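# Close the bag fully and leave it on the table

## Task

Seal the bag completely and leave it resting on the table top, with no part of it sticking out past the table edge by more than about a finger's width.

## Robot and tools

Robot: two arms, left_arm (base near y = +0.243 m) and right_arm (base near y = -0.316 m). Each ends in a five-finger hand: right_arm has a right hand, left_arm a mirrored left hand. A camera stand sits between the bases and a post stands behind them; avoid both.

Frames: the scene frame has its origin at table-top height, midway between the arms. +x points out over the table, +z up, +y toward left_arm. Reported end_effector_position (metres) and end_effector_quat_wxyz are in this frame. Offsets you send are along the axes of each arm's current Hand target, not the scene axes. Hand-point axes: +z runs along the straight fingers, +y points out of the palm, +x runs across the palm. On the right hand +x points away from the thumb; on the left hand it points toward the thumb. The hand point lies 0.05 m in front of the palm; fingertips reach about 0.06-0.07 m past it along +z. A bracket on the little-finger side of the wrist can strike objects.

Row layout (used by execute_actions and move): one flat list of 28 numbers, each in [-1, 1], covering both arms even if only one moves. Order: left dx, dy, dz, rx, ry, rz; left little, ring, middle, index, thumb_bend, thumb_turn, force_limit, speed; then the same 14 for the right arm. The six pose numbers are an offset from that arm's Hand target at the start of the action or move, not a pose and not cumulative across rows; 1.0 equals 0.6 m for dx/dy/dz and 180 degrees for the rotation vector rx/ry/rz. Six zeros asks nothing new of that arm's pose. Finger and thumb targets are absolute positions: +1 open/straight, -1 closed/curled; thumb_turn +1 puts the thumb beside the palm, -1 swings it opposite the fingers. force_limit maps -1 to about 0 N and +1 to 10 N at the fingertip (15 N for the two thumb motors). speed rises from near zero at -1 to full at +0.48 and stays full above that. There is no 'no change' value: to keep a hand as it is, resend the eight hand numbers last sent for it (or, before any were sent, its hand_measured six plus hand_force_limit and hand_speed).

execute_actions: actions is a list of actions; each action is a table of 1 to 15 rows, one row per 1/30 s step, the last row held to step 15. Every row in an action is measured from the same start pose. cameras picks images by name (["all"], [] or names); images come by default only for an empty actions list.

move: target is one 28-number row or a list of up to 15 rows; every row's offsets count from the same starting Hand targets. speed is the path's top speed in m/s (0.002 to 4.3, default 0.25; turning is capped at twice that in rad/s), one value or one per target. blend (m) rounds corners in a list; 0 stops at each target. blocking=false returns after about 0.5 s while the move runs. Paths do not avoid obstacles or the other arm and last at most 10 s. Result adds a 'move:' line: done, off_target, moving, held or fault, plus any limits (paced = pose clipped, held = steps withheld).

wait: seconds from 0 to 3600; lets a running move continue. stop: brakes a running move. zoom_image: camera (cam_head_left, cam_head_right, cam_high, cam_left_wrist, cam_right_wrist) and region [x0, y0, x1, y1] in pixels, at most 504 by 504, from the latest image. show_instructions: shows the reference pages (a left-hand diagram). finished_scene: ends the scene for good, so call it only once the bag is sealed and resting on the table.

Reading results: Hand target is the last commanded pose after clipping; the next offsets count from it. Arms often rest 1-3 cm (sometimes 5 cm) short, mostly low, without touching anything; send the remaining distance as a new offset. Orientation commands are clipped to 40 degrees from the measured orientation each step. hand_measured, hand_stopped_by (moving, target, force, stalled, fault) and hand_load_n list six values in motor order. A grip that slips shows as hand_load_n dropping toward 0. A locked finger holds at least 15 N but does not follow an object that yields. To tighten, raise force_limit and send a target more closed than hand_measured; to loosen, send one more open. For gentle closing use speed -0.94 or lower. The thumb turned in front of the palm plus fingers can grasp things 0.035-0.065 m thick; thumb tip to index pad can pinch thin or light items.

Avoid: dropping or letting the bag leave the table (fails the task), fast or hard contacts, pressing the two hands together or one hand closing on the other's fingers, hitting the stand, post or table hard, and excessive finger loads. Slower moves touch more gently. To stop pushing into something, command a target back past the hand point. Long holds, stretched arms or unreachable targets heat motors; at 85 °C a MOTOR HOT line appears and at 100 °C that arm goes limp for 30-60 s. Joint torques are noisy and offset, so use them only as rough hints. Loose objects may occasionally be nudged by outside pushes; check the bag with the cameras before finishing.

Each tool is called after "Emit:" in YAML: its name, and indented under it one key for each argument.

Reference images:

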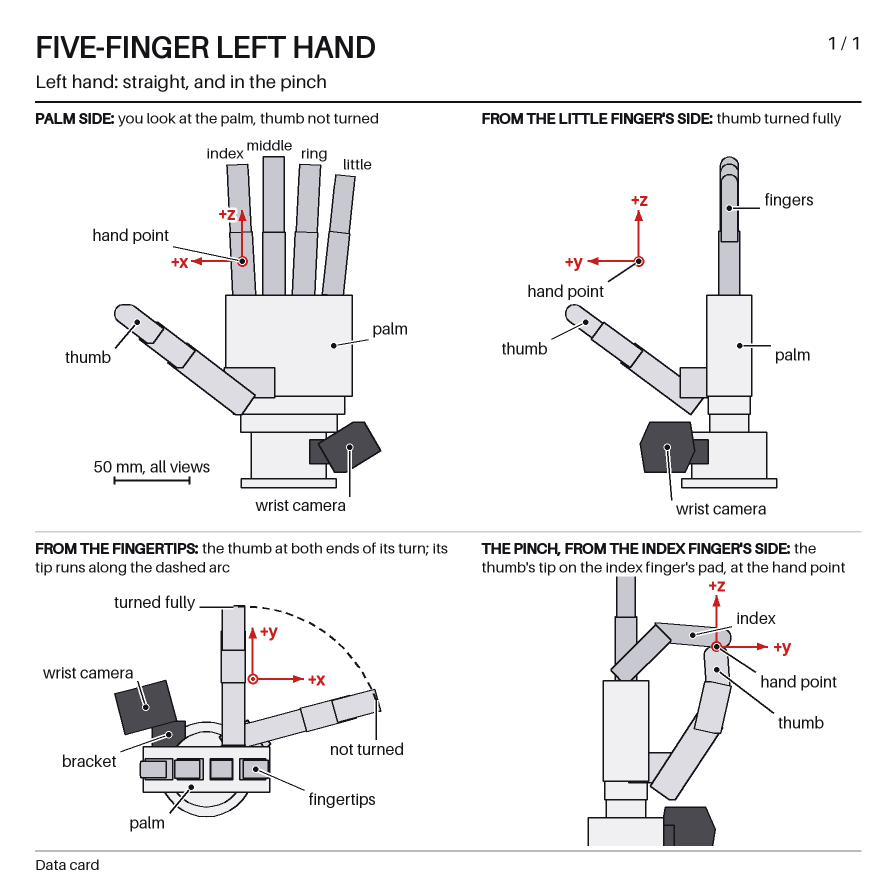

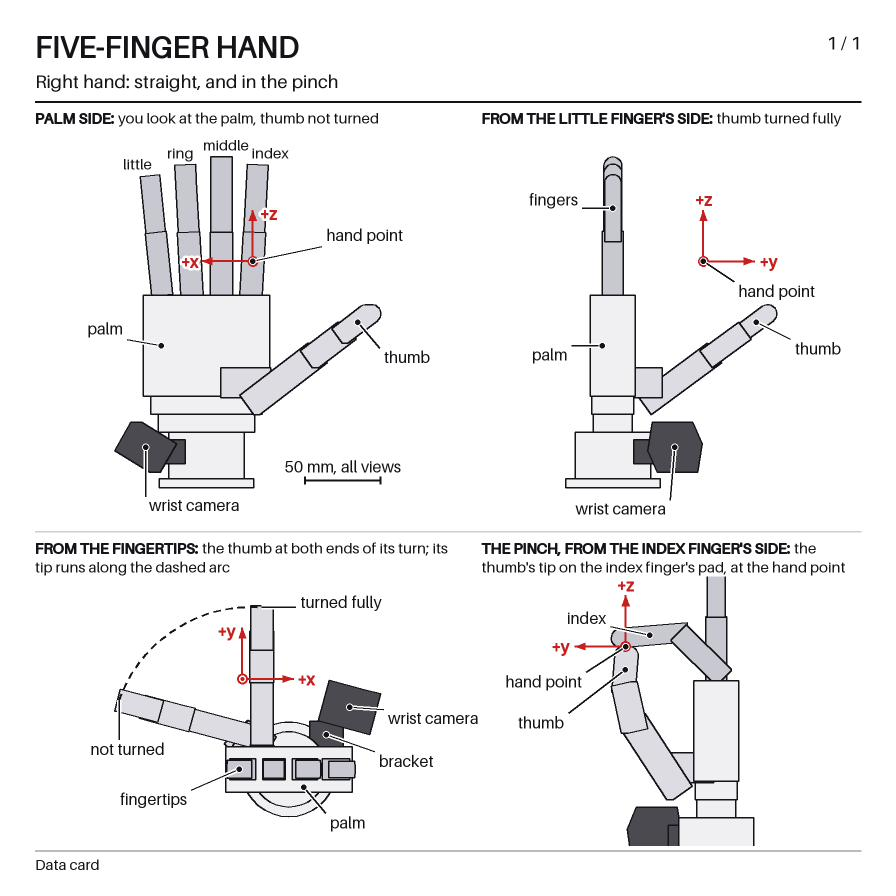

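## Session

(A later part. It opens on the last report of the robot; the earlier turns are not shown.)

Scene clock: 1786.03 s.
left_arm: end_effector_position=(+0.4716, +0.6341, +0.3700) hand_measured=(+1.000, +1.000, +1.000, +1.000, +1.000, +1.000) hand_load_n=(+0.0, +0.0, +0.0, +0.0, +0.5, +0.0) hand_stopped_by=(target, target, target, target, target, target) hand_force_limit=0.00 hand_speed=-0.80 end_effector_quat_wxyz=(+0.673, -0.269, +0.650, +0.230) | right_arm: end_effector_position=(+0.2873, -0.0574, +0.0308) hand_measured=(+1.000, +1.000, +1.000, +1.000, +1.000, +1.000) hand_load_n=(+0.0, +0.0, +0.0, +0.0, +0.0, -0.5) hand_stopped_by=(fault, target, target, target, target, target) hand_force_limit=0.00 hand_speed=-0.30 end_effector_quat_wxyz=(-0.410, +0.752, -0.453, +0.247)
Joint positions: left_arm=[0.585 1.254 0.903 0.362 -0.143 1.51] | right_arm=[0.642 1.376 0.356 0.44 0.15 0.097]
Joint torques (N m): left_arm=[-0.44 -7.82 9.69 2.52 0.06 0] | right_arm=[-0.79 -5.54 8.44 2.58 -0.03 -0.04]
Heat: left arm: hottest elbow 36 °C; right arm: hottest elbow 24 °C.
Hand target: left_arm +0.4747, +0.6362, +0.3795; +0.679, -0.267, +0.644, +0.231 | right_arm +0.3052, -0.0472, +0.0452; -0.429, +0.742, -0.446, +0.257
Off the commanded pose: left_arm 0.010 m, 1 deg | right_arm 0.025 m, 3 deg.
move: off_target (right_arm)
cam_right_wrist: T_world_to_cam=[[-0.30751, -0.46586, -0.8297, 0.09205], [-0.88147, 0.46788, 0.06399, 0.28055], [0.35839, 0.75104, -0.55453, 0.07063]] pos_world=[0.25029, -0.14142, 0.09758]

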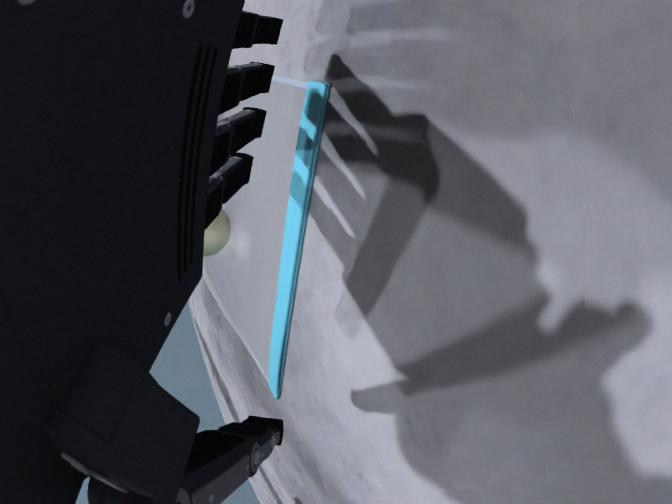

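Emit:
zoom_image:
  camera: "cam_right_wrist"
  region: [290, 75, 340, 145]

Emit:
zoom_image:
  camera: "cam_right_wrist"
  region: [280, 135, 330, 205]

Emit:
zoom_image:
  camera: "cam_right_wrist"
  region: [270, 195, 320, 265]

Emit:
zoom_image:
  camera: "cam_right_wrist"
  region: [265, 255, 315, 325]

Emit:
zoom_image:
  camera: "cam_right_wrist"
  region: [255, 315, 315, 399]

Scaled by 7.200 from the camera's image (finer frame: 960x720).

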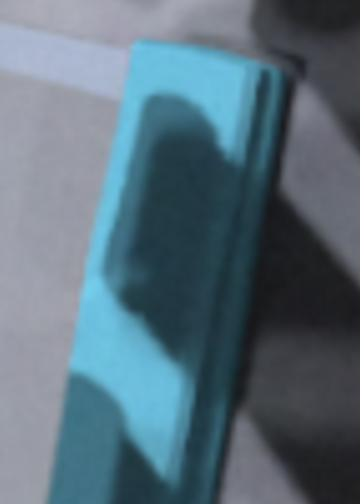

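Scaled by 7.200 from the camera's image (finer frame: 960x720).

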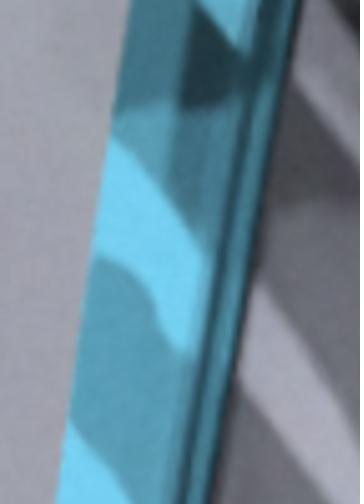

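Scaled by 7.200 from the camera's image (finer frame: 960x720).

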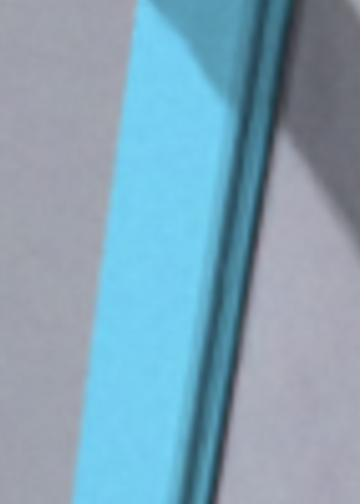

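Scaled by 7.200 from the camera's image (finer frame: 960x720).

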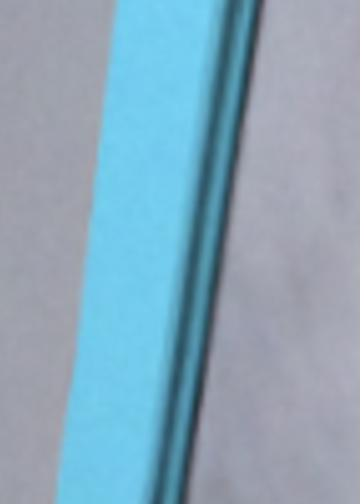

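Scaled by 6.000 from the camera's image (finer frame: 960x720).

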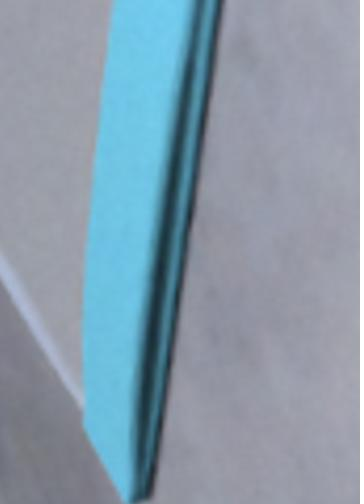

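Emit:
move:
  target:
    - [0,0,0,0,0,0,1,1,1,1,1,1,0,-0.8, 0,-0.0472,-0.0848,0,0,0,1,1,1,1,1,1,0.0,-0.3]
    - [0,0,0,0,0,0,1,1,1,1,1,1,0,-0.8, -0.2415,-0.1220,-0.0270,-0.3333,0,0,1,1,1,1,1,1,0.0,-0.3]
  speed: 0.14
  blend: [0.02,0]
  cameras: ["cam_right_wrist","cam_high"]

Emit:
zoom_image:
  camera: "cam_right_wrist"
  region: [190, 0, 390, 200]

Emit:
zoom_image:
  camera: "cam_high"
  region: [420, 160, 570, 260]

Scene clock: 1830.03 s.
left_arm: end_effector_position=(+0.4716, +0.6341, +0.3700) hand_measured=(+1.000, +1.000, +1.000, +1.000, +1.000, +1.000) hand_load_n=(+0.0, +0.0, +0.0, +0.0, +0.0, +0.0) hand_stopped_by=(target, target, target, target, target, target) hand_force_limit=0.00 hand_speed=-0.80 end_effector_quat_wxyz=(+0.673, -0.269, +0.650, +0.230) | right_arm: end_effector_position=(+0.2513, +0.0760, +0.1034) hand_measured=(+1.000, +1.000, +1.000, +1.000, +1.000, +1.000) hand_load_n=(+0.0, +0.0, +0.0, +0.0, +0.0, +0.0) hand_stopped_by=(fault, target, target, target, target, target) hand_force_limit=0.00 hand_speed=-0.30 end_effector_quat_wxyz=(+0.015, +0.858, -0.514, -0.001)
Joint positions: left_arm=[0.585 1.254 0.903 0.362 -0.143 1.51] | right_arm=[0.822 1.825 1.428 -1.204 0.004 0.353]
Joint torques (N m): left_arm=[-0.44 -8.06 9.72 2.54 0.06 -0.01] | right_arm=[1.14 -13.92 11.51 -0.38 -0.11 0.19]
Heat: left arm: hottest elbow 36 °C; right arm: hottest elbow 26 °C.
Hand target: left_arm +0.4747, +0.6362, +0.3795; +0.679, -0.267, +0.644, +0.231 | right_arm +0.2572, +0.0913, +0.1169; +0.000, +0.857, -0.515, +0.000
Off the commanded pose: left_arm 0.010 m, 1 deg | right_arm 0.021 m, 2 deg.
move: off_target (right_arm)
cam_right_wrist: T_world_to_cam=[[-0.72282, -0.69097, -0.00917, 0.23997], [-0.6013, 0.62237, 0.50109, 0.0545], [-0.34053, 0.36771, -0.86535, 0.26049]] pos_world=[0.29493, 0.03611, 0.20031]
Images, in order (width x height): cam_high 896x504, cam_right_wrist 672x504.

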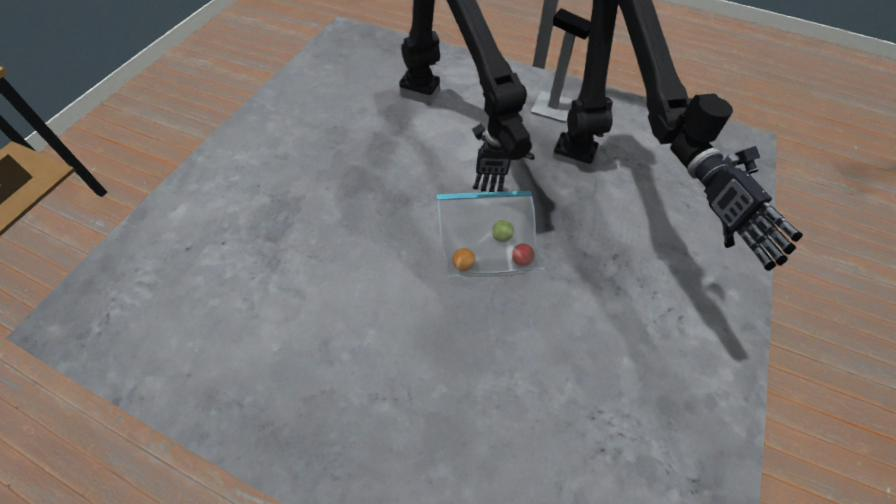

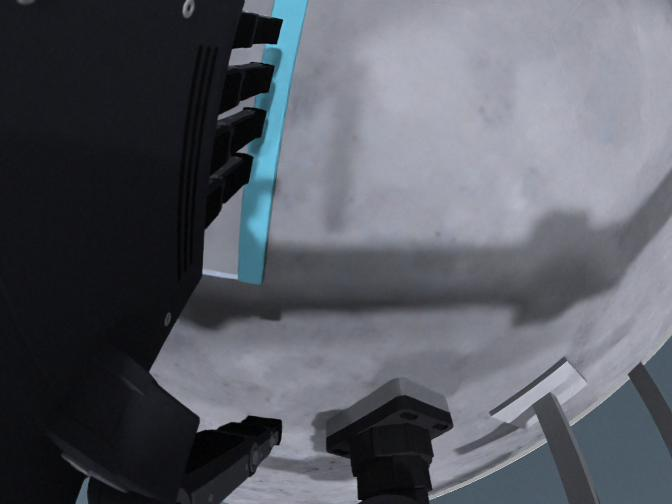

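Scaled by 2.520 from the camera's image (finer frame: 960x720).

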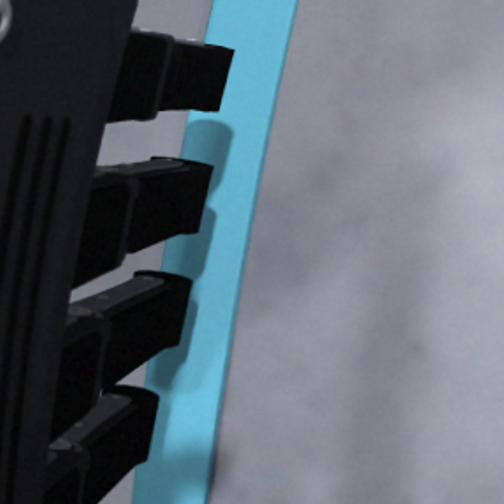

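Scaled by 3.360 from the camera's image (finer frame: 1280x720).

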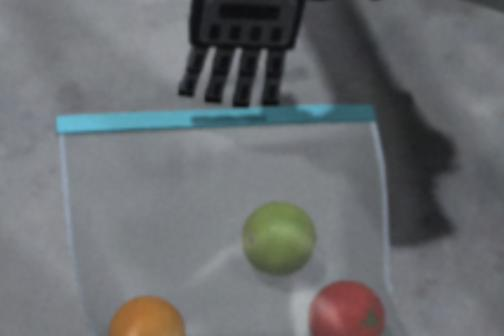

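Emit:
move:
  target:
    - [0,0,0,0,0,0,1,1,1,1,1,1,0,-0.8, 0.0045,0.009,0.0333,0,0,0,1,1,1,1,1,1,0.0,-0.3]
    - [0,0,0,0,0,0,1,1,1,1,1,1,0,-0.8, 0.0087,0.0183,0.0663,0,0,0,1,1,1,1,1,1,0.0,-0.3]
  speed: 0.05
  cameras: ["cam_right_wrist","cam_high"]

Emit:
zoom_image:
  camera: "cam_right_wrist"
  region: [190, 0, 390, 200]

Emit:
zoom_image:
  camera: "cam_high"
  region: [420, 160, 570, 260]

Scene clock: 1848.27 s.
left_arm: end_effector_position=(+0.4716, +0.6341, +0.3700) hand_measured=(+1.000, +1.000, +1.000, +1.000, +1.000, +1.000) hand_load_n=(+0.5, +0.0, +0.0, +0.0, +0.0, +0.0) hand_stopped_by=(target, target, target, target, target, target) hand_force_limit=0.00 hand_speed=-0.80 end_effector_quat_wxyz=(+0.673, -0.269, +0.650, +0.230) | right_arm: end_effector_position=(+0.2521, +0.0768, +0.0821) hand_measured=(+1.000, +1.000, +1.000, +1.000, +1.000, +1.000) hand_load_n=(+0.0, +0.0, -1.0, +0.0, +0.0, +0.0) hand_stopped_by=(fault, target, target, target, target, target) hand_force_limit=0.00 hand_speed=-0.30 end_effector_quat_wxyz=(+0.003, +0.858, -0.514, +0.001)
Joint positions: left_arm=[0.585 1.254 0.903 0.362 -0.143 1.51] | right_arm=[0.822 1.834 1.384 -1.126 0.004 0.353]
Joint torques (N m): left_arm=[-0.38 -7.94 9.76 2.55 0.05 -0.02] | right_arm=[0.5 -13.45 7.08 0.83 -0.08 0.13]
Motor temperatures (°C): left_arm=[21 22 36 21 21 23] | right_arm=[20 22 28 20 20 19]
Heat: left arm: hottest elbow 36 °C; right arm: hottest elbow 28 °C.
Hand target: left_arm +0.4747, +0.6362, +0.3795; +0.679, -0.267, +0.644, +0.231 | right_arm +0.2499, +0.0815, +0.0769; +0.000, +0.857, -0.515, +0.000
Off the commanded pose: left_arm 0.010 m, 1 deg | right_arm 0.007 m, 0 deg.
move: done
cam_right_wrist: T_world_to_cam=[[-0.7225, -0.69058, -0.03312, 0.24274], [-0.60931, 0.61338, 0.5025, 0.06763], [-0.3267, 0.38323, -0.86394, 0.23732]] pos_world=[0.29412, 0.0352, 0.17909]
Images, in order (width x height): cam_high 896x504, cam_right_wrist 672x504.

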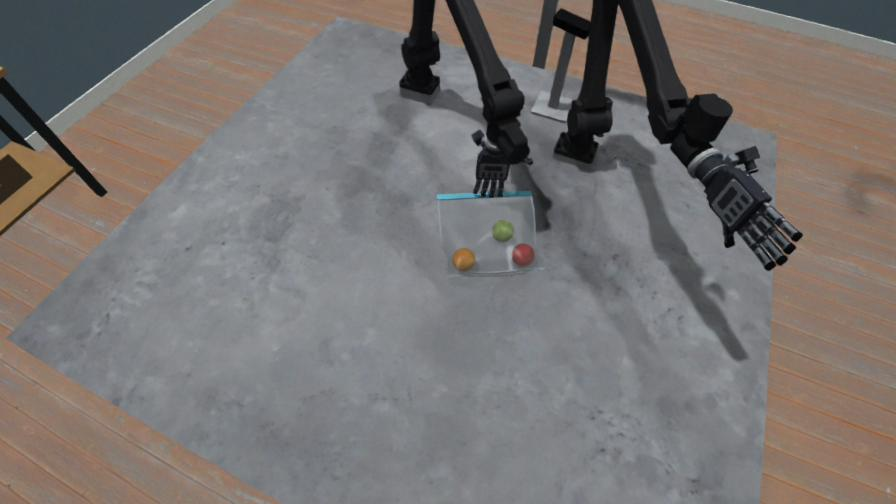

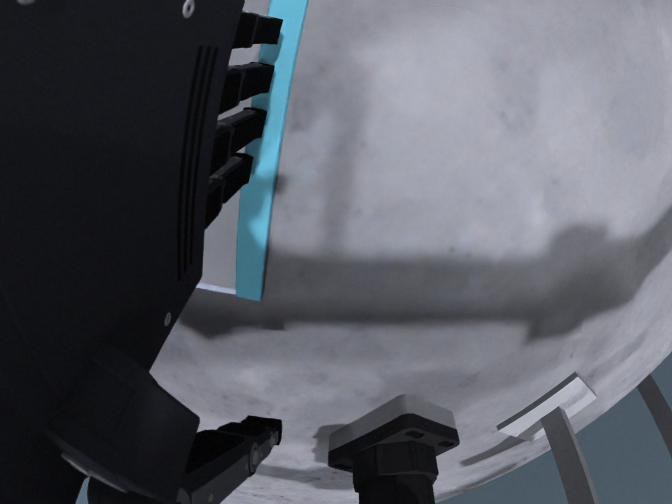

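Scaled by 2.520 from the camera's image (finer frame: 960x720).

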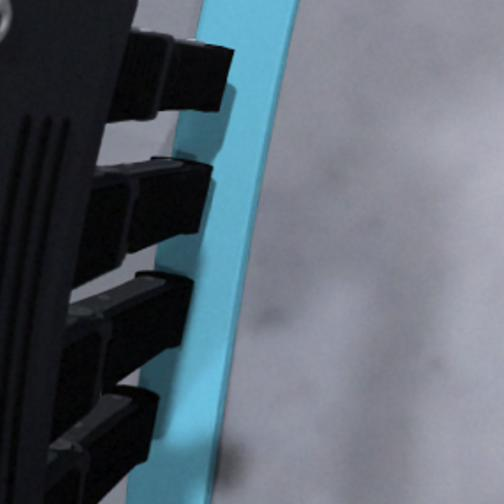

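Scaled by 3.360 from the camera's image (finer frame: 1280x720).

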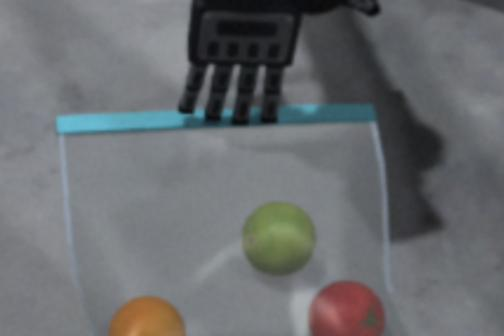

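Emit:
move:
  target:
    - [0,0,0,0,0,0,1,1,1,1,1,1,0,-0.8, 0.0312,0.059,0.0667,0,0,0,1,1,1,1,1,1,0.0,-0.3]
    - [0,0,0,0,0,0,1,1,1,1,1,1,0,-0.8, 0,0,0,0,0,0,1,1,1,1,1,1,0.0,-0.3]
    - [0,0,0,0,0,0,1,1,1,1,1,1,0,-0.8, -0.0094,-0.0177,-0.0667,0,0,0,1,1,1,1,1,1,0.0,-0.3]
    - [0,0,0,0,0,0,1,1,1,1,1,1,0,-0.8, -0.0344,-0.0177,-0.0667,0,0,0,1,1,1,1,1,1,0.0,-0.3]
    - [0,0,0,0,0,0,1,1,1,1,1,1,0,-0.8, -0.025,0,-0.0333,0,0,0,1,1,1,1,1,1,0.0,-0.3]
    - [0,0,0,0,0,0,1,1,1,1,1,1,0,-0.8, -0.025,0,0,0,0,0,1,1,1,1,1,1,0.0,-0.3]
  speed: 0.1
  blend: [0,0.004,0.004,0.004,0.004,0]
  cameras: ["cam_right_wrist","cam_high"]

Emit:
zoom_image:
  camera: "cam_right_wrist"
  region: [190, 0, 390, 200]

Emit:
zoom_image:
  camera: "cam_high"
  region: [420, 160, 570, 260]

Scene clock: 1869.67 s.
left_arm: end_effector_position=(+0.4716, +0.6341, +0.3700) hand_measured=(+1.000, +1.000, +1.000, +1.000, +1.000, +1.000) hand_load_n=(+0.0, +0.0, +0.0, +0.0, +0.0, +0.0) hand_stopped_by=(target, target, target, target, target, target) hand_force_limit=0.00 hand_speed=-0.80 end_effector_quat_wxyz=(+0.673, -0.269, +0.650, +0.230) | right_arm: end_effector_position=(+0.2426, +0.0907, +0.0825) hand_measured=(+1.000, +1.000, +1.000, +1.000, +1.000, +1.000) hand_load_n=(+0.0, +0.0, -0.5, +0.0, +0.0, +0.0) hand_stopped_by=(fault, target, target, target, target, target) hand_force_limit=0.00 hand_speed=-0.30 end_effector_quat_wxyz=(+0.003, +0.860, -0.511, +0.000)
Joint positions: left_arm=[0.585 1.254 0.903 0.362 -0.143 1.51] | right_arm=[0.852 1.844 1.4 -1.132 0.002 0.377]
Joint torques (N m): left_arm=[-0.32 -7.88 9.68 2.51 0.05 -0.01] | right_arm=[0.5 -13.51 7.3 0.77 0 0.16]
Heat: left arm: hottest elbow 36 °C; right arm: hottest elbow 27 °C.
Hand target: left_arm +0.4747, +0.6362, +0.3795; +0.679, -0.267, +0.644, +0.231 | right_arm +0.2428, +0.0947, +0.0770; +0.000, +0.857, -0.515, +0.000
Off the commanded pose: left_arm 0.010 m, 1 deg | right_arm 0.007 m, 1 deg.
move: done
cam_right_wrist: T_world_to_cam=[[-0.71808, -0.69515, -0.03339, 0.24485], [-0.61267, 0.60867, 0.50413, 0.05418], [-0.33013, 0.38246, -0.86298, 0.22993]] pos_world=[0.28492, 0.04929, 0.17929]
Images, in order (width x height): cam_high 896x504, cam_right_wrist 672x504.

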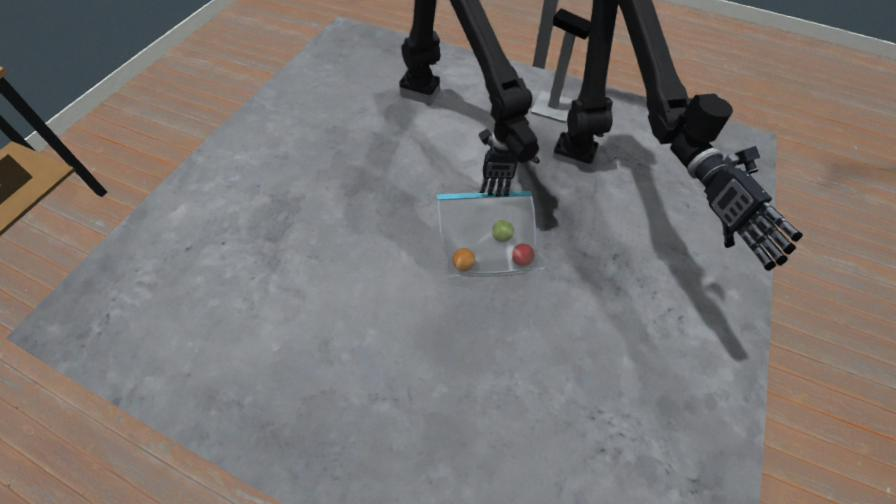

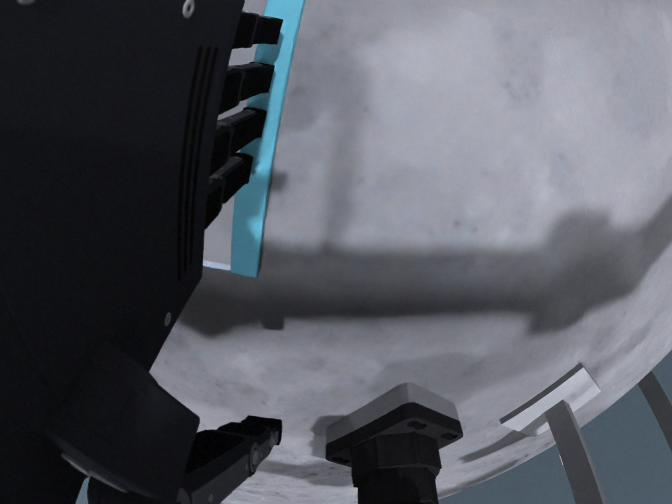

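Scaled by 2.520 from the camera's image (finer frame: 960x720).

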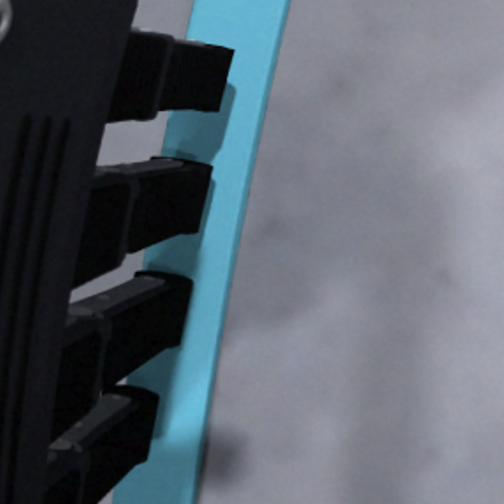

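Scaled by 3.360 from the camera's image (finer frame: 1280x720).

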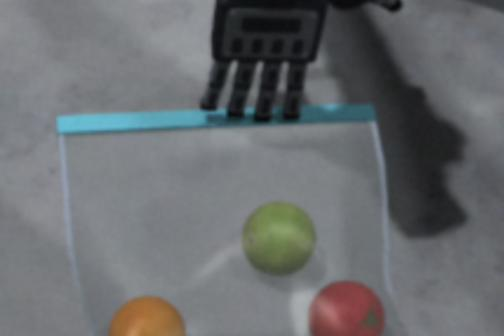

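Emit:
move:
  target:
    - [0,0,0,0,0,0,1,1,1,1,1,1,0,-0.8, 0.0312,0.059,0.0667,0,0,0,1,1,1,1,1,1,0.0,-0.3]
    - [0,0,0,0,0,0,1,1,1,1,1,1,0,-0.8, 0,0,0,0,0,0,1,1,1,1,1,1,0.0,-0.3]
    - [0,0,0,0,0,0,1,1,1,1,1,1,0,-0.8, -0.0094,-0.0177,-0.0667,0,0,0,1,1,1,1,1,1,0.0,-0.3]
    - [0,0,0,0,0,0,1,1,1,1,1,1,0,-0.8, -0.0302,-0.0177,-0.0667,0,0,0,1,1,1,1,1,1,0.0,-0.3]
    - [0,0,0,0,0,0,1,1,1,1,1,1,0,-0.8, -0.0208,0,-0.0333,0,0,0,1,1,1,1,1,1,0.0,-0.3]
    - [0,0,0,0,0,0,1,1,1,1,1,1,0,-0.8, -0.0208,0,0,0,0,0,1,1,1,1,1,1,0.0,-0.3]
    - [0,0,0,0,0,0,1,1,1,1,1,1,0,-0.8, 0.0112,0.0585,0.0667,0,0,0,1,1,1,1,1,1,0.0,-0.3]
    - [0,0,0,0,0,0,1,1,1,1,1,1,0,-0.8, -0.0208,0,0,0,0,0,1,1,1,1,1,1,0.0,-0.3]
    - [0,0,0,0,0,0,1,1,1,1,1,1,0,-0.8, -0.0302,-0.0177,-0.0667,0,0,0,1,1,1,1,1,1,0.0,-0.3]
    - [0,0,0,0,0,0,1,1,1,1,1,1,0,-0.8, -0.051,-0.0177,-0.0667,0,0,0,1,1,1,1,1,1,0.0,-0.3]
    - [0,0,0,0,0,0,1,1,1,1,1,1,0,-0.8, -0.0416,0,-0.0333,0,0,0,1,1,1,1,1,1,0.0,-0.3]
    - [0,0,0,0,0,0,1,1,1,1,1,1,0,-0.8, -0.0416,0,0,0,0,0,1,1,1,1,1,1,0.0,-0.3]
  speed: 0.1
  blend: [0,0.004,0.004,0.004,0.004,0.004,0,0.004,0.004,0.004,0.004,0]
  cameras: ["cam_right_wrist","cam_high"]

Emit:
zoom_image:
  camera: "cam_right_wrist"
  region: [190, 0, 390, 200]

Emit:
zoom_image:
  camera: "cam_high"
  region: [420, 160, 570, 260]

Scene clock: 1900.07 s.
left_arm: end_effector_position=(+0.4716, +0.6341, +0.3700) hand_measured=(+1.000, +1.000, +1.000, +1.000, +1.000, +1.000) hand_load_n=(+0.0, +0.0, +0.0, +0.0, +0.0, +0.0) hand_stopped_by=(target, target, target, target, target, target) hand_force_limit=0.00 hand_speed=-0.80 end_effector_quat_wxyz=(+0.673, -0.269, +0.650, +0.230) | right_arm: end_effector_position=(+0.2324, +0.1122, +0.0828) hand_measured=(+1.000, +1.000, +1.000, +1.000, +1.000, +1.000) hand_load_n=(+0.0, +0.0, -0.5, +0.0, +0.0, +0.0) hand_stopped_by=(fault, target, target, target, target, target) hand_force_limit=0.00 hand_speed=-0.30 end_effector_quat_wxyz=(+0.002, +0.859, -0.512, +0.000)
Joint positions: left_arm=[0.585 1.254 0.903 0.362 -0.143 1.51] | right_arm=[0.891 1.867 1.435 -1.143 0 0.42]
Joint torques (N m): left_arm=[-0.38 -7.94 9.73 2.61 0.05 -0.01] | right_arm=[0.91 -13.1 7.46 0.73 0.01 0.19]
Heat: left arm: hottest elbow 36 °C; right arm: hottest elbow 26 °C.
Hand target: left_arm +0.4747, +0.6362, +0.3795; +0.679, -0.267, +0.644, +0.231 | right_arm +0.2311, +0.1169, +0.0771; +0.000, +0.857, -0.515, +0.000
Off the commanded pose: left_arm 0.010 m, 1 deg | right_arm 0.007 m, 0 deg.
move: done
cam_right_wrist: T_world_to_cam=[[-0.72047, -0.69264, -0.03436, 0.25278], [-0.61044, 0.60989, 0.50537, 0.034], [-0.32908, 0.38507, -0.86222, 0.21802]] pos_world=[0.27462, 0.07039, 0.17949]
Images, in order (width x height): cam_high 896x504, cam_right_wrist 672x504.

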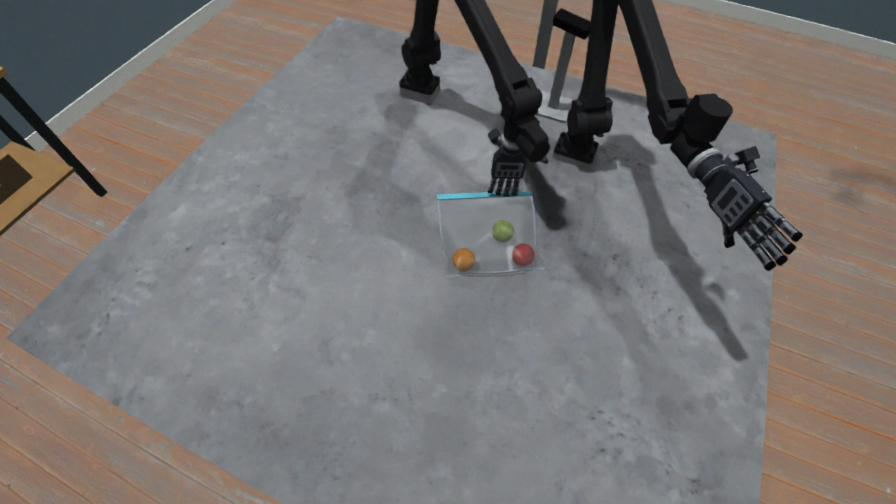

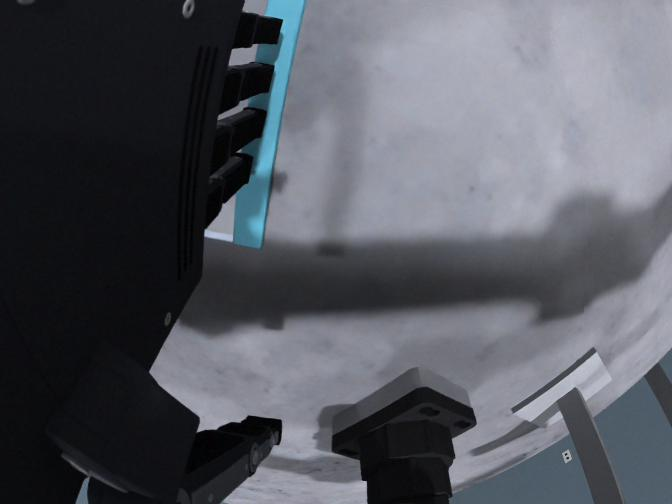

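Scaled by 2.520 from the camera's image (finer frame: 960x720).

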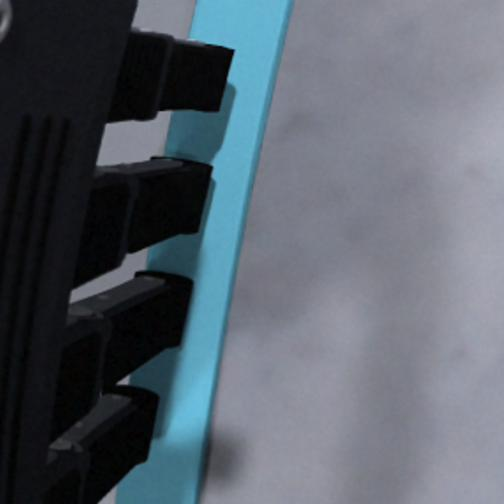

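Scaled by 3.360 from the camera's image (finer frame: 1280x720).

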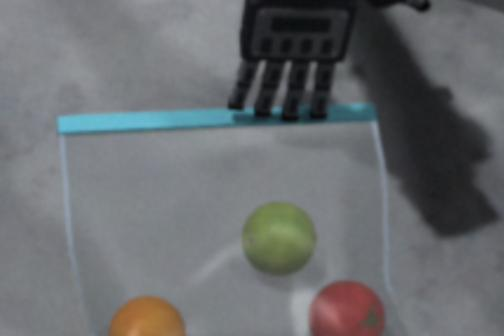

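Emit:
move:
  target:
    - [0,0,0,0,0,0,1,1,1,1,1,1,0,-0.8,0.0312,0.059,0.0667,0,0,0,1,1,1,1,1,1,0,-0.3]
    - [0,0,0,0,0,0,1,1,1,1,1,1,0,-0.8,0,0,0,0,0,0,1,1,1,1,1,1,0,-0.3]
    - [0,0,0,0,0,0,1,1,1,1,1,1,0,-0.8,-0.0094,-0.0177,-0.0667,0,0,0,1,1,1,1,1,1,0,-0.3]
    - [0,0,0,0,0,0,1,1,1,1,1,1,0,-0.8,-0.0302,-0.0177,-0.0667,0,0,0,1,1,1,1,1,1,0,-0.3]
    - [0,0,0,0,0,0,1,1,1,1,1,1,0,-0.8,-0.0208,0,-0.0333,0,0,0,1,1,1,1,1,1,0,-0.3]
    - [0,0,0,0,0,0,1,1,1,1,1,1,0,-0.8,-0.0208,0,0,0,0,0,1,1,1,1,1,1,0,-0.3]
    - [0,0,0,0,0,0,1,1,1,1,1,1,0,-0.8,0.0112,0.0585,0.0667,0,0,0,1,1,1,1,1,1,0,-0.3]
    - [0,0,0,0,0,0,1,1,1,1,1,1,0,-0.8,-0.0208,0,0,0,0,0,1,1,1,1,1,1,0,-0.3]
    - [0,0,0,0,0,0,1,1,1,1,1,1,0,-0.8,-0.0302,-0.0177,-0.0667,0,0,0,1,1,1,1,1,1,0,-0.3]
    - [0,0,0,0,0,0,1,1,1,1,1,1,0,-0.8,-0.051,-0.0177,-0.0667,0,0,0,1,1,1,1,1,1,0,-0.3]
    - [0,0,0,0,0,0,1,1,1,1,1,1,0,-0.8,-0.0416,0,-0.0333,0,0,0,1,1,1,1,1,1,0,-0.3]
    - [0,0,0,0,0,0,1,1,1,1,1,1,0,-0.8,-0.0416,0,0,0,0,0,1,1,1,1,1,1,0,-0.3]
  speed: 0.1
  blend: [0,0.004,0.004,0.004,0.004,0.004,0,0.004,0.004,0.004,0.004,0]
  cameras: ["cam_high","cam_right_wrist"]

Scene clock: 1958.70 s.
left_arm: end_effector_position=(+0.4716, +0.6341, +0.3700) hand_measured=(+1.000, +1.000, +1.000, +1.000, +1.000, +1.000) hand_load_n=(+0.0, +0.0, +0.0, +0.0, +0.0, +0.0) hand_stopped_by=(target, target, target, target, target, target) hand_force_limit=0.00 hand_speed=-0.80 end_effector_quat_wxyz=(+0.673, -0.269, +0.650, +0.230) | right_arm: end_effector_position=(+0.2212, +0.1340, +0.0830) hand_measured=(+1.000, +1.000, +1.000, +1.000, +1.000, +1.000) hand_load_n=(+0.0, +0.0, +0.0, +0.0, +0.0, +0.0) hand_stopped_by=(fault, target, target, target, target, target) hand_force_limit=0.00 hand_speed=-0.30 end_effector_quat_wxyz=(+0.002, +0.858, -0.513, +0.000)
Joint positions: left_arm=[0.585 1.254 0.903 0.362 -0.143 1.51] | right_arm=[0.931 1.892 1.474 -1.157 -0.001 0.46]
Joint torques (N m): left_arm=[-0.5 -7.88 9.68 2.66 0.04 -0.01] | right_arm=[1.08 -14.27 7.32 0.84 0.06 0.21]
Heat: left arm: hottest elbow 36 °C; right arm: hottest elbow 25 °C.
Hand target: left_arm +0.4747, +0.6362, +0.3795; +0.679, -0.267, +0.644, +0.231 | right_arm +0.2194, +0.1388, +0.0770; +0.000, +0.857, -0.515, +0.000
Off the commanded pose: left_arm 0.010 m, 1 deg | right_arm 0.008 m, 0 deg.
move: done
cam_right_wrist: T_world_to_cam=[[-0.72127, -0.69181, -0.03432, 0.26002], [-0.60953, 0.6104, 0.50586, 0.01346], [-0.329, 0.38578, -0.86194, 0.20601]] pos_world=[0.26352, 0.09219, 0.17969]

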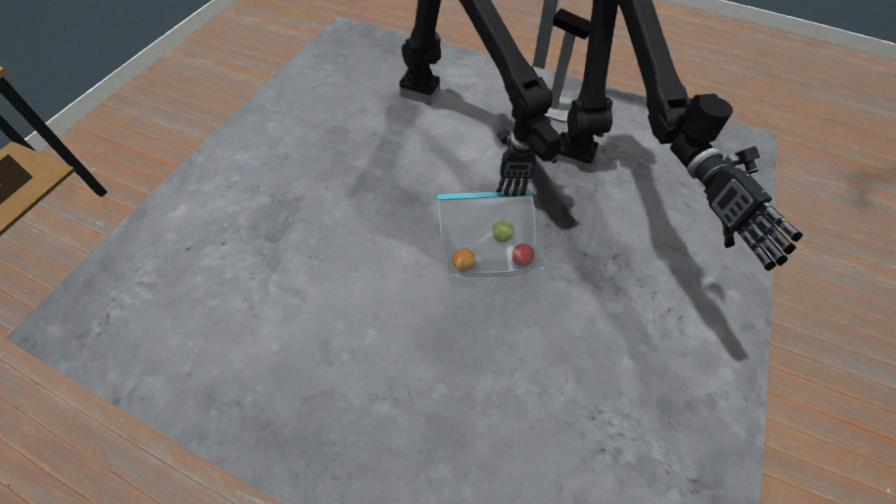

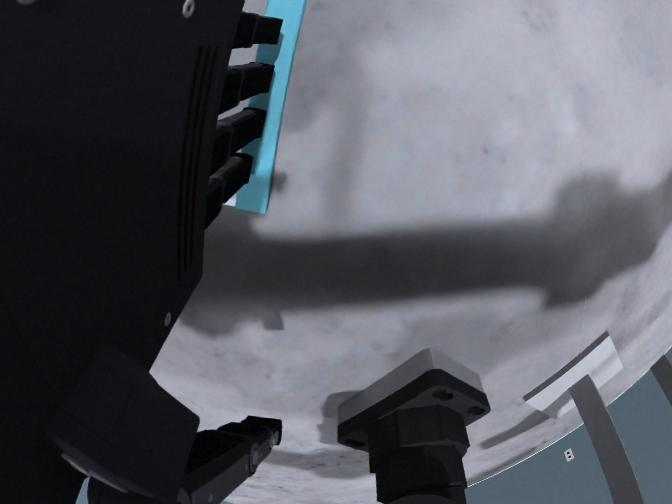

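Emit:
zoom_image:
  camera: "cam_high"
  region: [420, 160, 570, 260]

Emit:
zoom_image:
  camera: "cam_right_wrist"
  region: [190, 0, 390, 220]

Scaled by 3.360 from the camera's image (finer frame: 1280x720).

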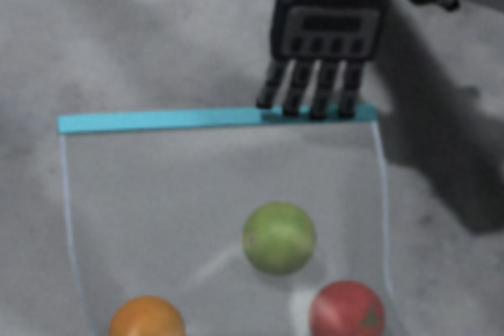

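Scaled by 2.291 from the camera's image (finer frame: 960x720).

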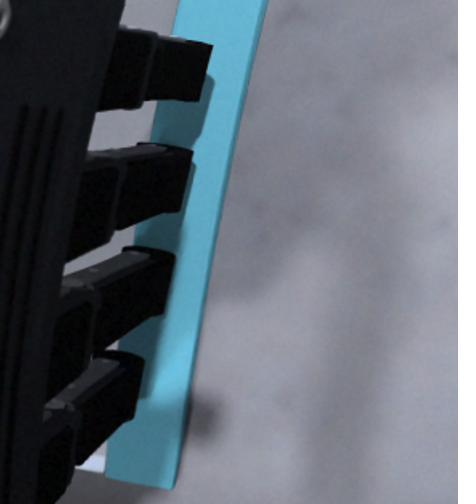

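Emit:
move:
  target:
    - [0,0,0,0,0,0,1,1,1,1,1,1,0,-0.8,0.0325,0.058,0.0667,0,0,0,1,1,1,1,1,1,0,-0.3]
    - [0,0,0,0,0,0,1,1,1,1,1,1,0,-0.8,0,0,0,0,0,0,1,1,1,1,1,1,0,-0.3]
    - [0,0,0,0,0,0,1,1,1,1,1,1,0,-0.8,-0.0094,-0.0177,-0.0667,0,0,0,1,1,1,1,1,1,0,-0.3]
    - [0,0,0,0,0,0,1,1,1,1,1,1,0,-0.8,-0.0302,-0.0177,-0.0667,0,0,0,1,1,1,1,1,1,0,-0.3]
    - [0,0,0,0,0,0,1,1,1,1,1,1,0,-0.8,-0.0208,0,-0.0333,0,0,0,1,1,1,1,1,1,0,-0.3]
    - [0,0,0,0,0,0,1,1,1,1,1,1,0,-0.8,-0.0208,0,0,0,0,0,1,1,1,1,1,1,0,-0.3]
    - [0,0,0,0,0,0,1,1,1,1,1,1,0,-0.8,0.0125,0.0575,0.0667,0,0,0,1,1,1,1,1,1,0,-0.3]
    - [0,0,0,0,0,0,1,1,1,1,1,1,0,-0.8,-0.0208,0,0,0,0,0,1,1,1,1,1,1,0,-0.3]
    - [0,0,0,0,0,0,1,1,1,1,1,1,0,-0.8,-0.0302,-0.0177,-0.0667,0,0,0,1,1,1,1,1,1,0,-0.3]
    - [0,0,0,0,0,0,1,1,1,1,1,1,0,-0.8,-0.051,-0.0177,-0.0667,0,0,0,1,1,1,1,1,1,0,-0.3]
    - [0,0,0,0,0,0,1,1,1,1,1,1,0,-0.8,-0.0416,0,-0.0333,0,0,0,1,1,1,1,1,1,0,-0.3]
    - [0,0,0,0,0,0,1,1,1,1,1,1,0,-0.8,-0.0416,0,0,0,0,0,1,1,1,1,1,1,0,-0.3]
  speed: 0.1
  blend: [0,0.004,0.004,0.004,0.004,0.004,0,0.004,0.004,0.004,0.004,0]
  cameras: ["cam_high","cam_right_wrist"]

Emit:
zoom_image:
  camera: "cam_high"
  region: [420, 160, 570, 260]

Emit:
zoom_image:
  camera: "cam_right_wrist"
  region: [190, 0, 390, 220]

Scene clock: 1990.00 s.
left_arm: end_effector_position=(+0.4716, +0.6341, +0.3700) hand_measured=(+1.000, +1.000, +1.000, +1.000, +1.000, +1.000) hand_load_n=(+0.0, +0.0, +0.0, +0.0, +0.0, +0.0) hand_stopped_by=(target, target, target, target, target, target) hand_force_limit=0.00 hand_speed=-0.80 end_effector_quat_wxyz=(+0.673, -0.269, +0.650, +0.230) | right_arm: end_effector_position=(+0.2101, +0.1560, +0.0833) hand_measured=(+1.000, +1.000, +1.000, +1.000, +1.000, +1.000) hand_load_n=(+0.0, +0.0, -0.5, +0.0, +0.0, +0.0) hand_stopped_by=(fault, target, target, target, target, target) hand_force_limit=0.00 hand_speed=-0.30 end_effector_quat_wxyz=(+0.002, +0.858, -0.513, +0.000)
Joint positions: left_arm=[0.585 1.254 0.903 0.362 -0.143 1.51] | right_arm=[0.969 1.92 1.518 -1.172 -0.001 0.499]
Joint torques (N m): left_arm=[-0.38 -7.71 9.73 2.54 0.05 -0.01] | right_arm=[1.14 -14.62 7.43 0.79 0.04 0.19]
Heat: left arm: hottest elbow 36 °C; right arm: hottest elbow 25 °C.
Hand target: left_arm +0.4747, +0.6362, +0.3795; +0.679, -0.267, +0.644, +0.231 | right_arm +0.2078, +0.1609, +0.0771; +0.000, +0.857, -0.515, +0.000
Off the commanded pose: left_arm 0.010 m, 1 deg | right_arm 0.008 m, 0 deg.
move: done
cam_right_wrist: T_world_to_cam=[[-0.72152, -0.69153, -0.03467, 0.26719], [-0.60945, 0.61052, 0.50581, -0.00692], [-0.32861, 0.38608, -0.86195, 0.19401]] pos_world=[0.25232, 0.11409, 0.17999]

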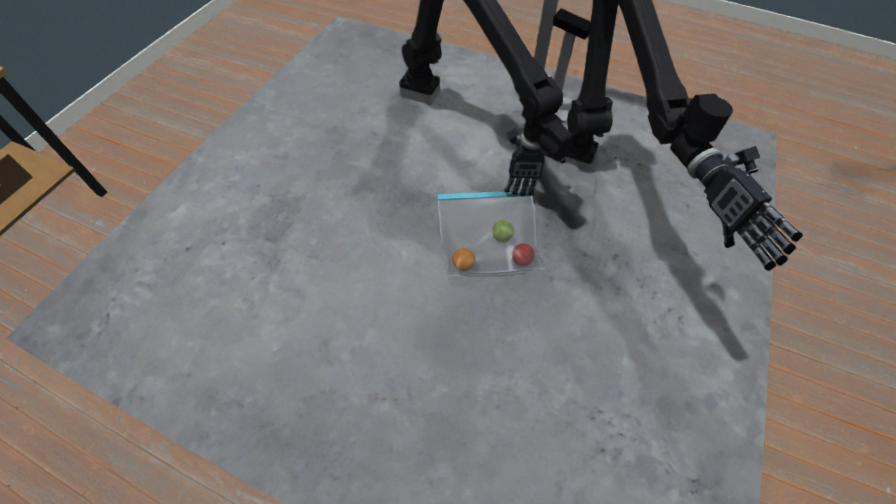

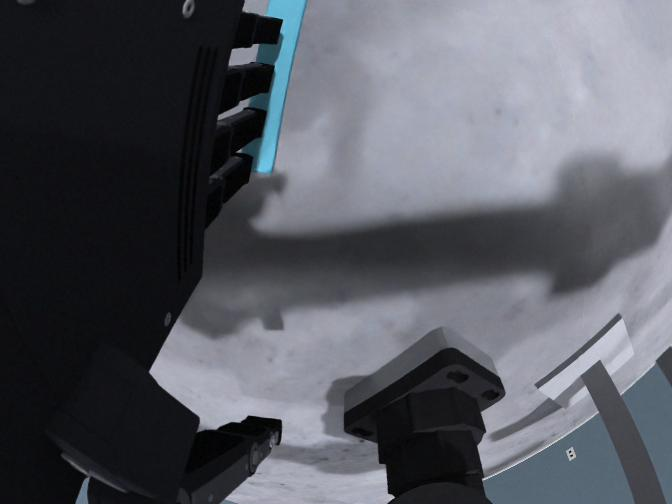

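Scaled by 3.360 from the camera's image (finer frame: 1280x720).

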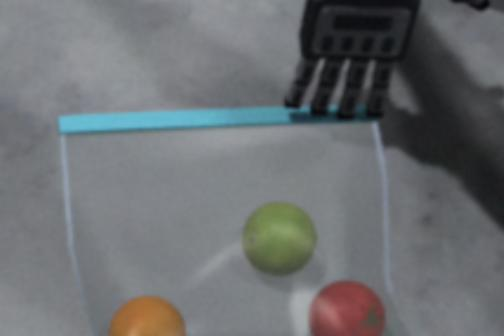

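Scaled by 2.291 from the camera's image (finer frame: 960x720).

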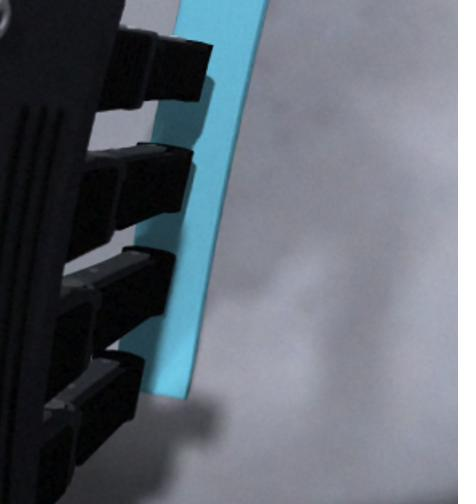

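Emit:
move:
  target:
    - [0,0,0,0,0,0,1,1,1,1,1,1,0,-0.8,0.0335,0.0573,0.0667,0,0,0,1,1,1,1,1,1,0,-0.3]
    - [0,0,0,0,0,0,1,1,1,1,1,1,0,-0.8,0,0,0,0,0,0,1,1,1,1,1,1,0,-0.3]
    - [0,0,0,0,0,0,1,1,1,1,1,1,0,-0.8,-0.0094,-0.0177,-0.0667,0,0,0,1,1,1,1,1,1,0,-0.3]
    - [0,0,0,0,0,0,1,1,1,1,1,1,0,-0.8,-0.0302,-0.0177,-0.0667,0,0,0,1,1,1,1,1,1,0,-0.3]
    - [0,0,0,0,0,0,1,1,1,1,1,1,0,-0.8,-0.0178,0,-0.0333,0,0,0,1,1,1,1,1,1,0,-0.3]
    - [0,0,0,0,0,0,1,1,1,1,1,1,0,-0.8,-0.0178,0,0,0,0,0,1,1,1,1,1,1,0,-0.3]
    - [0,0,0,0,0,0,1,1,1,1,1,1,0,-0.8,0.016,0.057,0.0667,0,0,0,1,1,1,1,1,1,0,-0.3]
    - [0,0,0,0,0,0,1,1,1,1,1,1,0,-0.8,-0.0178,0,0,0,0,0,1,1,1,1,1,1,0,-0.3]
    - [0,0,0,0,0,0,1,1,1,1,1,1,0,-0.8,-0.0302,-0.0177,-0.0667,0,0,0,1,1,1,1,1,1,0,-0.3]
    - [0,0,0,0,0,0,1,1,1,1,1,1,0,-0.8,-0.0302,-0.05,-0.16,0,0,0,1,1,1,1,1,1,0,-0.3]
  speed: 0.1
  blend: [0,0.004,0.004,0.004,0.004,0.004,0,0.004,0.004,0]
  cameras: ["cam_high","cam_right_wrist"]

Emit:
zoom_image:
  camera: "cam_high"
  region: [420, 160, 570, 260]

Scene clock: 2012.90 s.
left_arm: end_effector_position=(+0.4716, +0.6341, +0.3700) hand_measured=(+1.000, +1.000, +1.000, +1.000, +1.000, +1.000) hand_load_n=(+0.0, +0.0, +0.0, +0.0, +0.0, +0.0) hand_stopped_by=(target, target, target, target, target, target) hand_force_limit=0.00 hand_speed=-0.80 end_effector_quat_wxyz=(+0.673, -0.269, +0.650, +0.230) | right_arm: end_effector_position=(+0.2160, +0.1838, +0.1600) hand_measured=(+1.000, +1.000, +1.000, +1.000, +1.000, +1.000) hand_load_n=(+0.0, +0.0, +0.5, +0.0, +0.0, +0.0) hand_stopped_by=(fault, target, target, target, target, target) hand_force_limit=0.00 hand_speed=-0.30 end_effector_quat_wxyz=(+0.013, +0.858, -0.514, -0.001)
Joint positions: left_arm=[0.585 1.254 0.903 0.362 -0.143 1.51] | right_arm=[0.986 1.945 1.764 -1.416 -0.001 0.519]
Joint torques (N m): left_arm=[-0.26 -7.94 9.68 2.62 0.06 -0.01] | right_arm=[-0.73 -16.32 12.01 -0.35 0.11 0.03]
Heat: left arm: hottest elbow 36 °C; right arm: hottest elbow 26 °C.
Hand target: left_arm +0.4747, +0.6362, +0.3795; +0.679, -0.267, +0.644, +0.231 | right_arm +0.2257, +0.1909, +0.1731; +0.000, +0.857, -0.515, +0.000
Off the commanded pose: left_arm 0.010 m, 1 deg | right_arm 0.018 m, 2 deg.
move: off_target (right_arm)
cam_right_wrist: T_world_to_cam=[[-0.72369, -0.69002, -0.01226, 0.28992], [-0.60133, 0.62176, 0.50182, -0.06226], [-0.33864, 0.37053, -0.86489, 0.2568]] pos_world=[0.25933, 0.14361, 0.2569]

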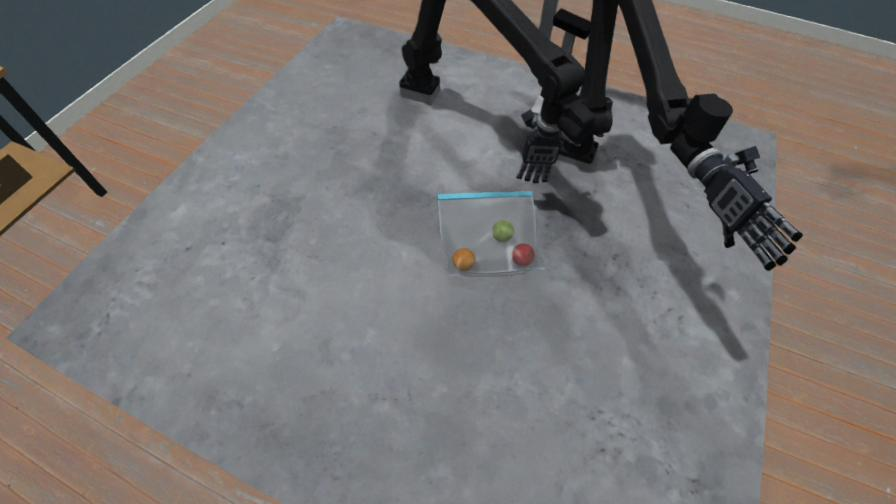

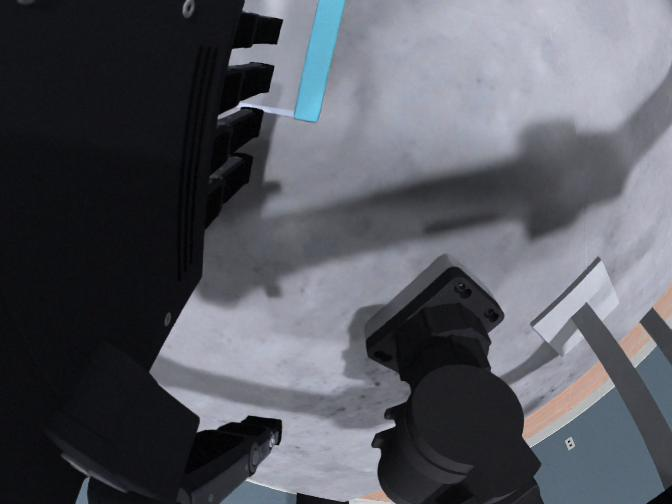

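Scaled by 3.360 from the camera's image (finer frame: 1280x720).

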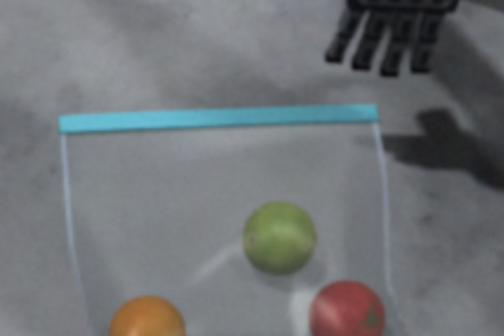

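Emit:
move:
  target:
    - [0,0,0,0,0,0,1,1,1,1,1,1,0,-0.8,0.1425,0.1114,-0.02,0.3333,0,0,1,1,1,1,1,1,0,-0.3]
    - [0,0,0,0,0,0,1,1,1,1,1,1,0,-0.8,0.1425,0.1114,0.1635,0.3333,0,0,1,1,1,1,1,1,0,-0.3]
  speed: 0.2
  blend: [0.03,0]
  cameras: ["cam_right_wrist"]

Scene clock: 2036.77 s.
left_arm: end_effector_position=(+0.4716, +0.6341, +0.3700) hand_measured=(+1.000, +1.000, +1.000, +1.000, +1.000, +1.000) hand_load_n=(+0.0, +0.0, +0.0, +0.0, +0.0, +0.0) hand_stopped_by=(target, target, target, target, target, target) hand_force_limit=0.00 hand_speed=-0.80 end_effector_quat_wxyz=(+0.673, -0.269, +0.650, +0.230) | right_arm: end_effector_position=(+0.2072, +0.0768, +0.0673) hand_measured=(+1.000, +1.000, +1.000, +1.000, +1.000, +1.000) hand_load_n=(+0.0, +0.0, +0.0, +0.0, +0.0, +0.0) hand_stopped_by=(fault, target, target, target, target, target) hand_force_limit=0.00 hand_speed=-0.30 end_effector_quat_wxyz=(-0.416, +0.746, -0.452, +0.257)
Joint positions: left_arm=[0.585 1.254 0.903 0.362 -0.143 1.51] | right_arm=[1.137 1.395 0.546 0.179 0.573 0.397]
Joint torques (N m): left_arm=[-0.26 -7.94 9.7 2.55 0.06 -0.01] | right_arm=[1.26 -6.95 7.02 2.37 0.47 0.02]
Heat: left arm: hottest elbow 36 °C; right arm: hottest elbow 28 °C.
Hand target: left_arm +0.4747, +0.6362, +0.3795; +0.679, -0.267, +0.644, +0.231 | right_arm +0.2068, +0.0842, +0.0750; -0.429, +0.742, -0.446, +0.257
Off the commanded pose: left_arm 0.010 m, 1 deg | right_arm 0.010 m, 2 deg.
move: done
cam_right_wrist: T_world_to_cam=[[-0.29212, -0.45878, -0.83916, 0.15713], [-0.87784, 0.47685, 0.04489, 0.14464], [0.37956, 0.74976, -0.54203, 0.01364]] pos_world=[0.16769, -0.00711, 0.13276]

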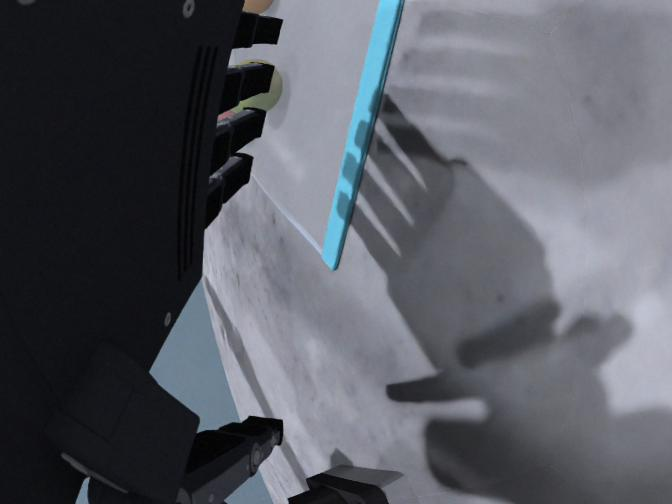

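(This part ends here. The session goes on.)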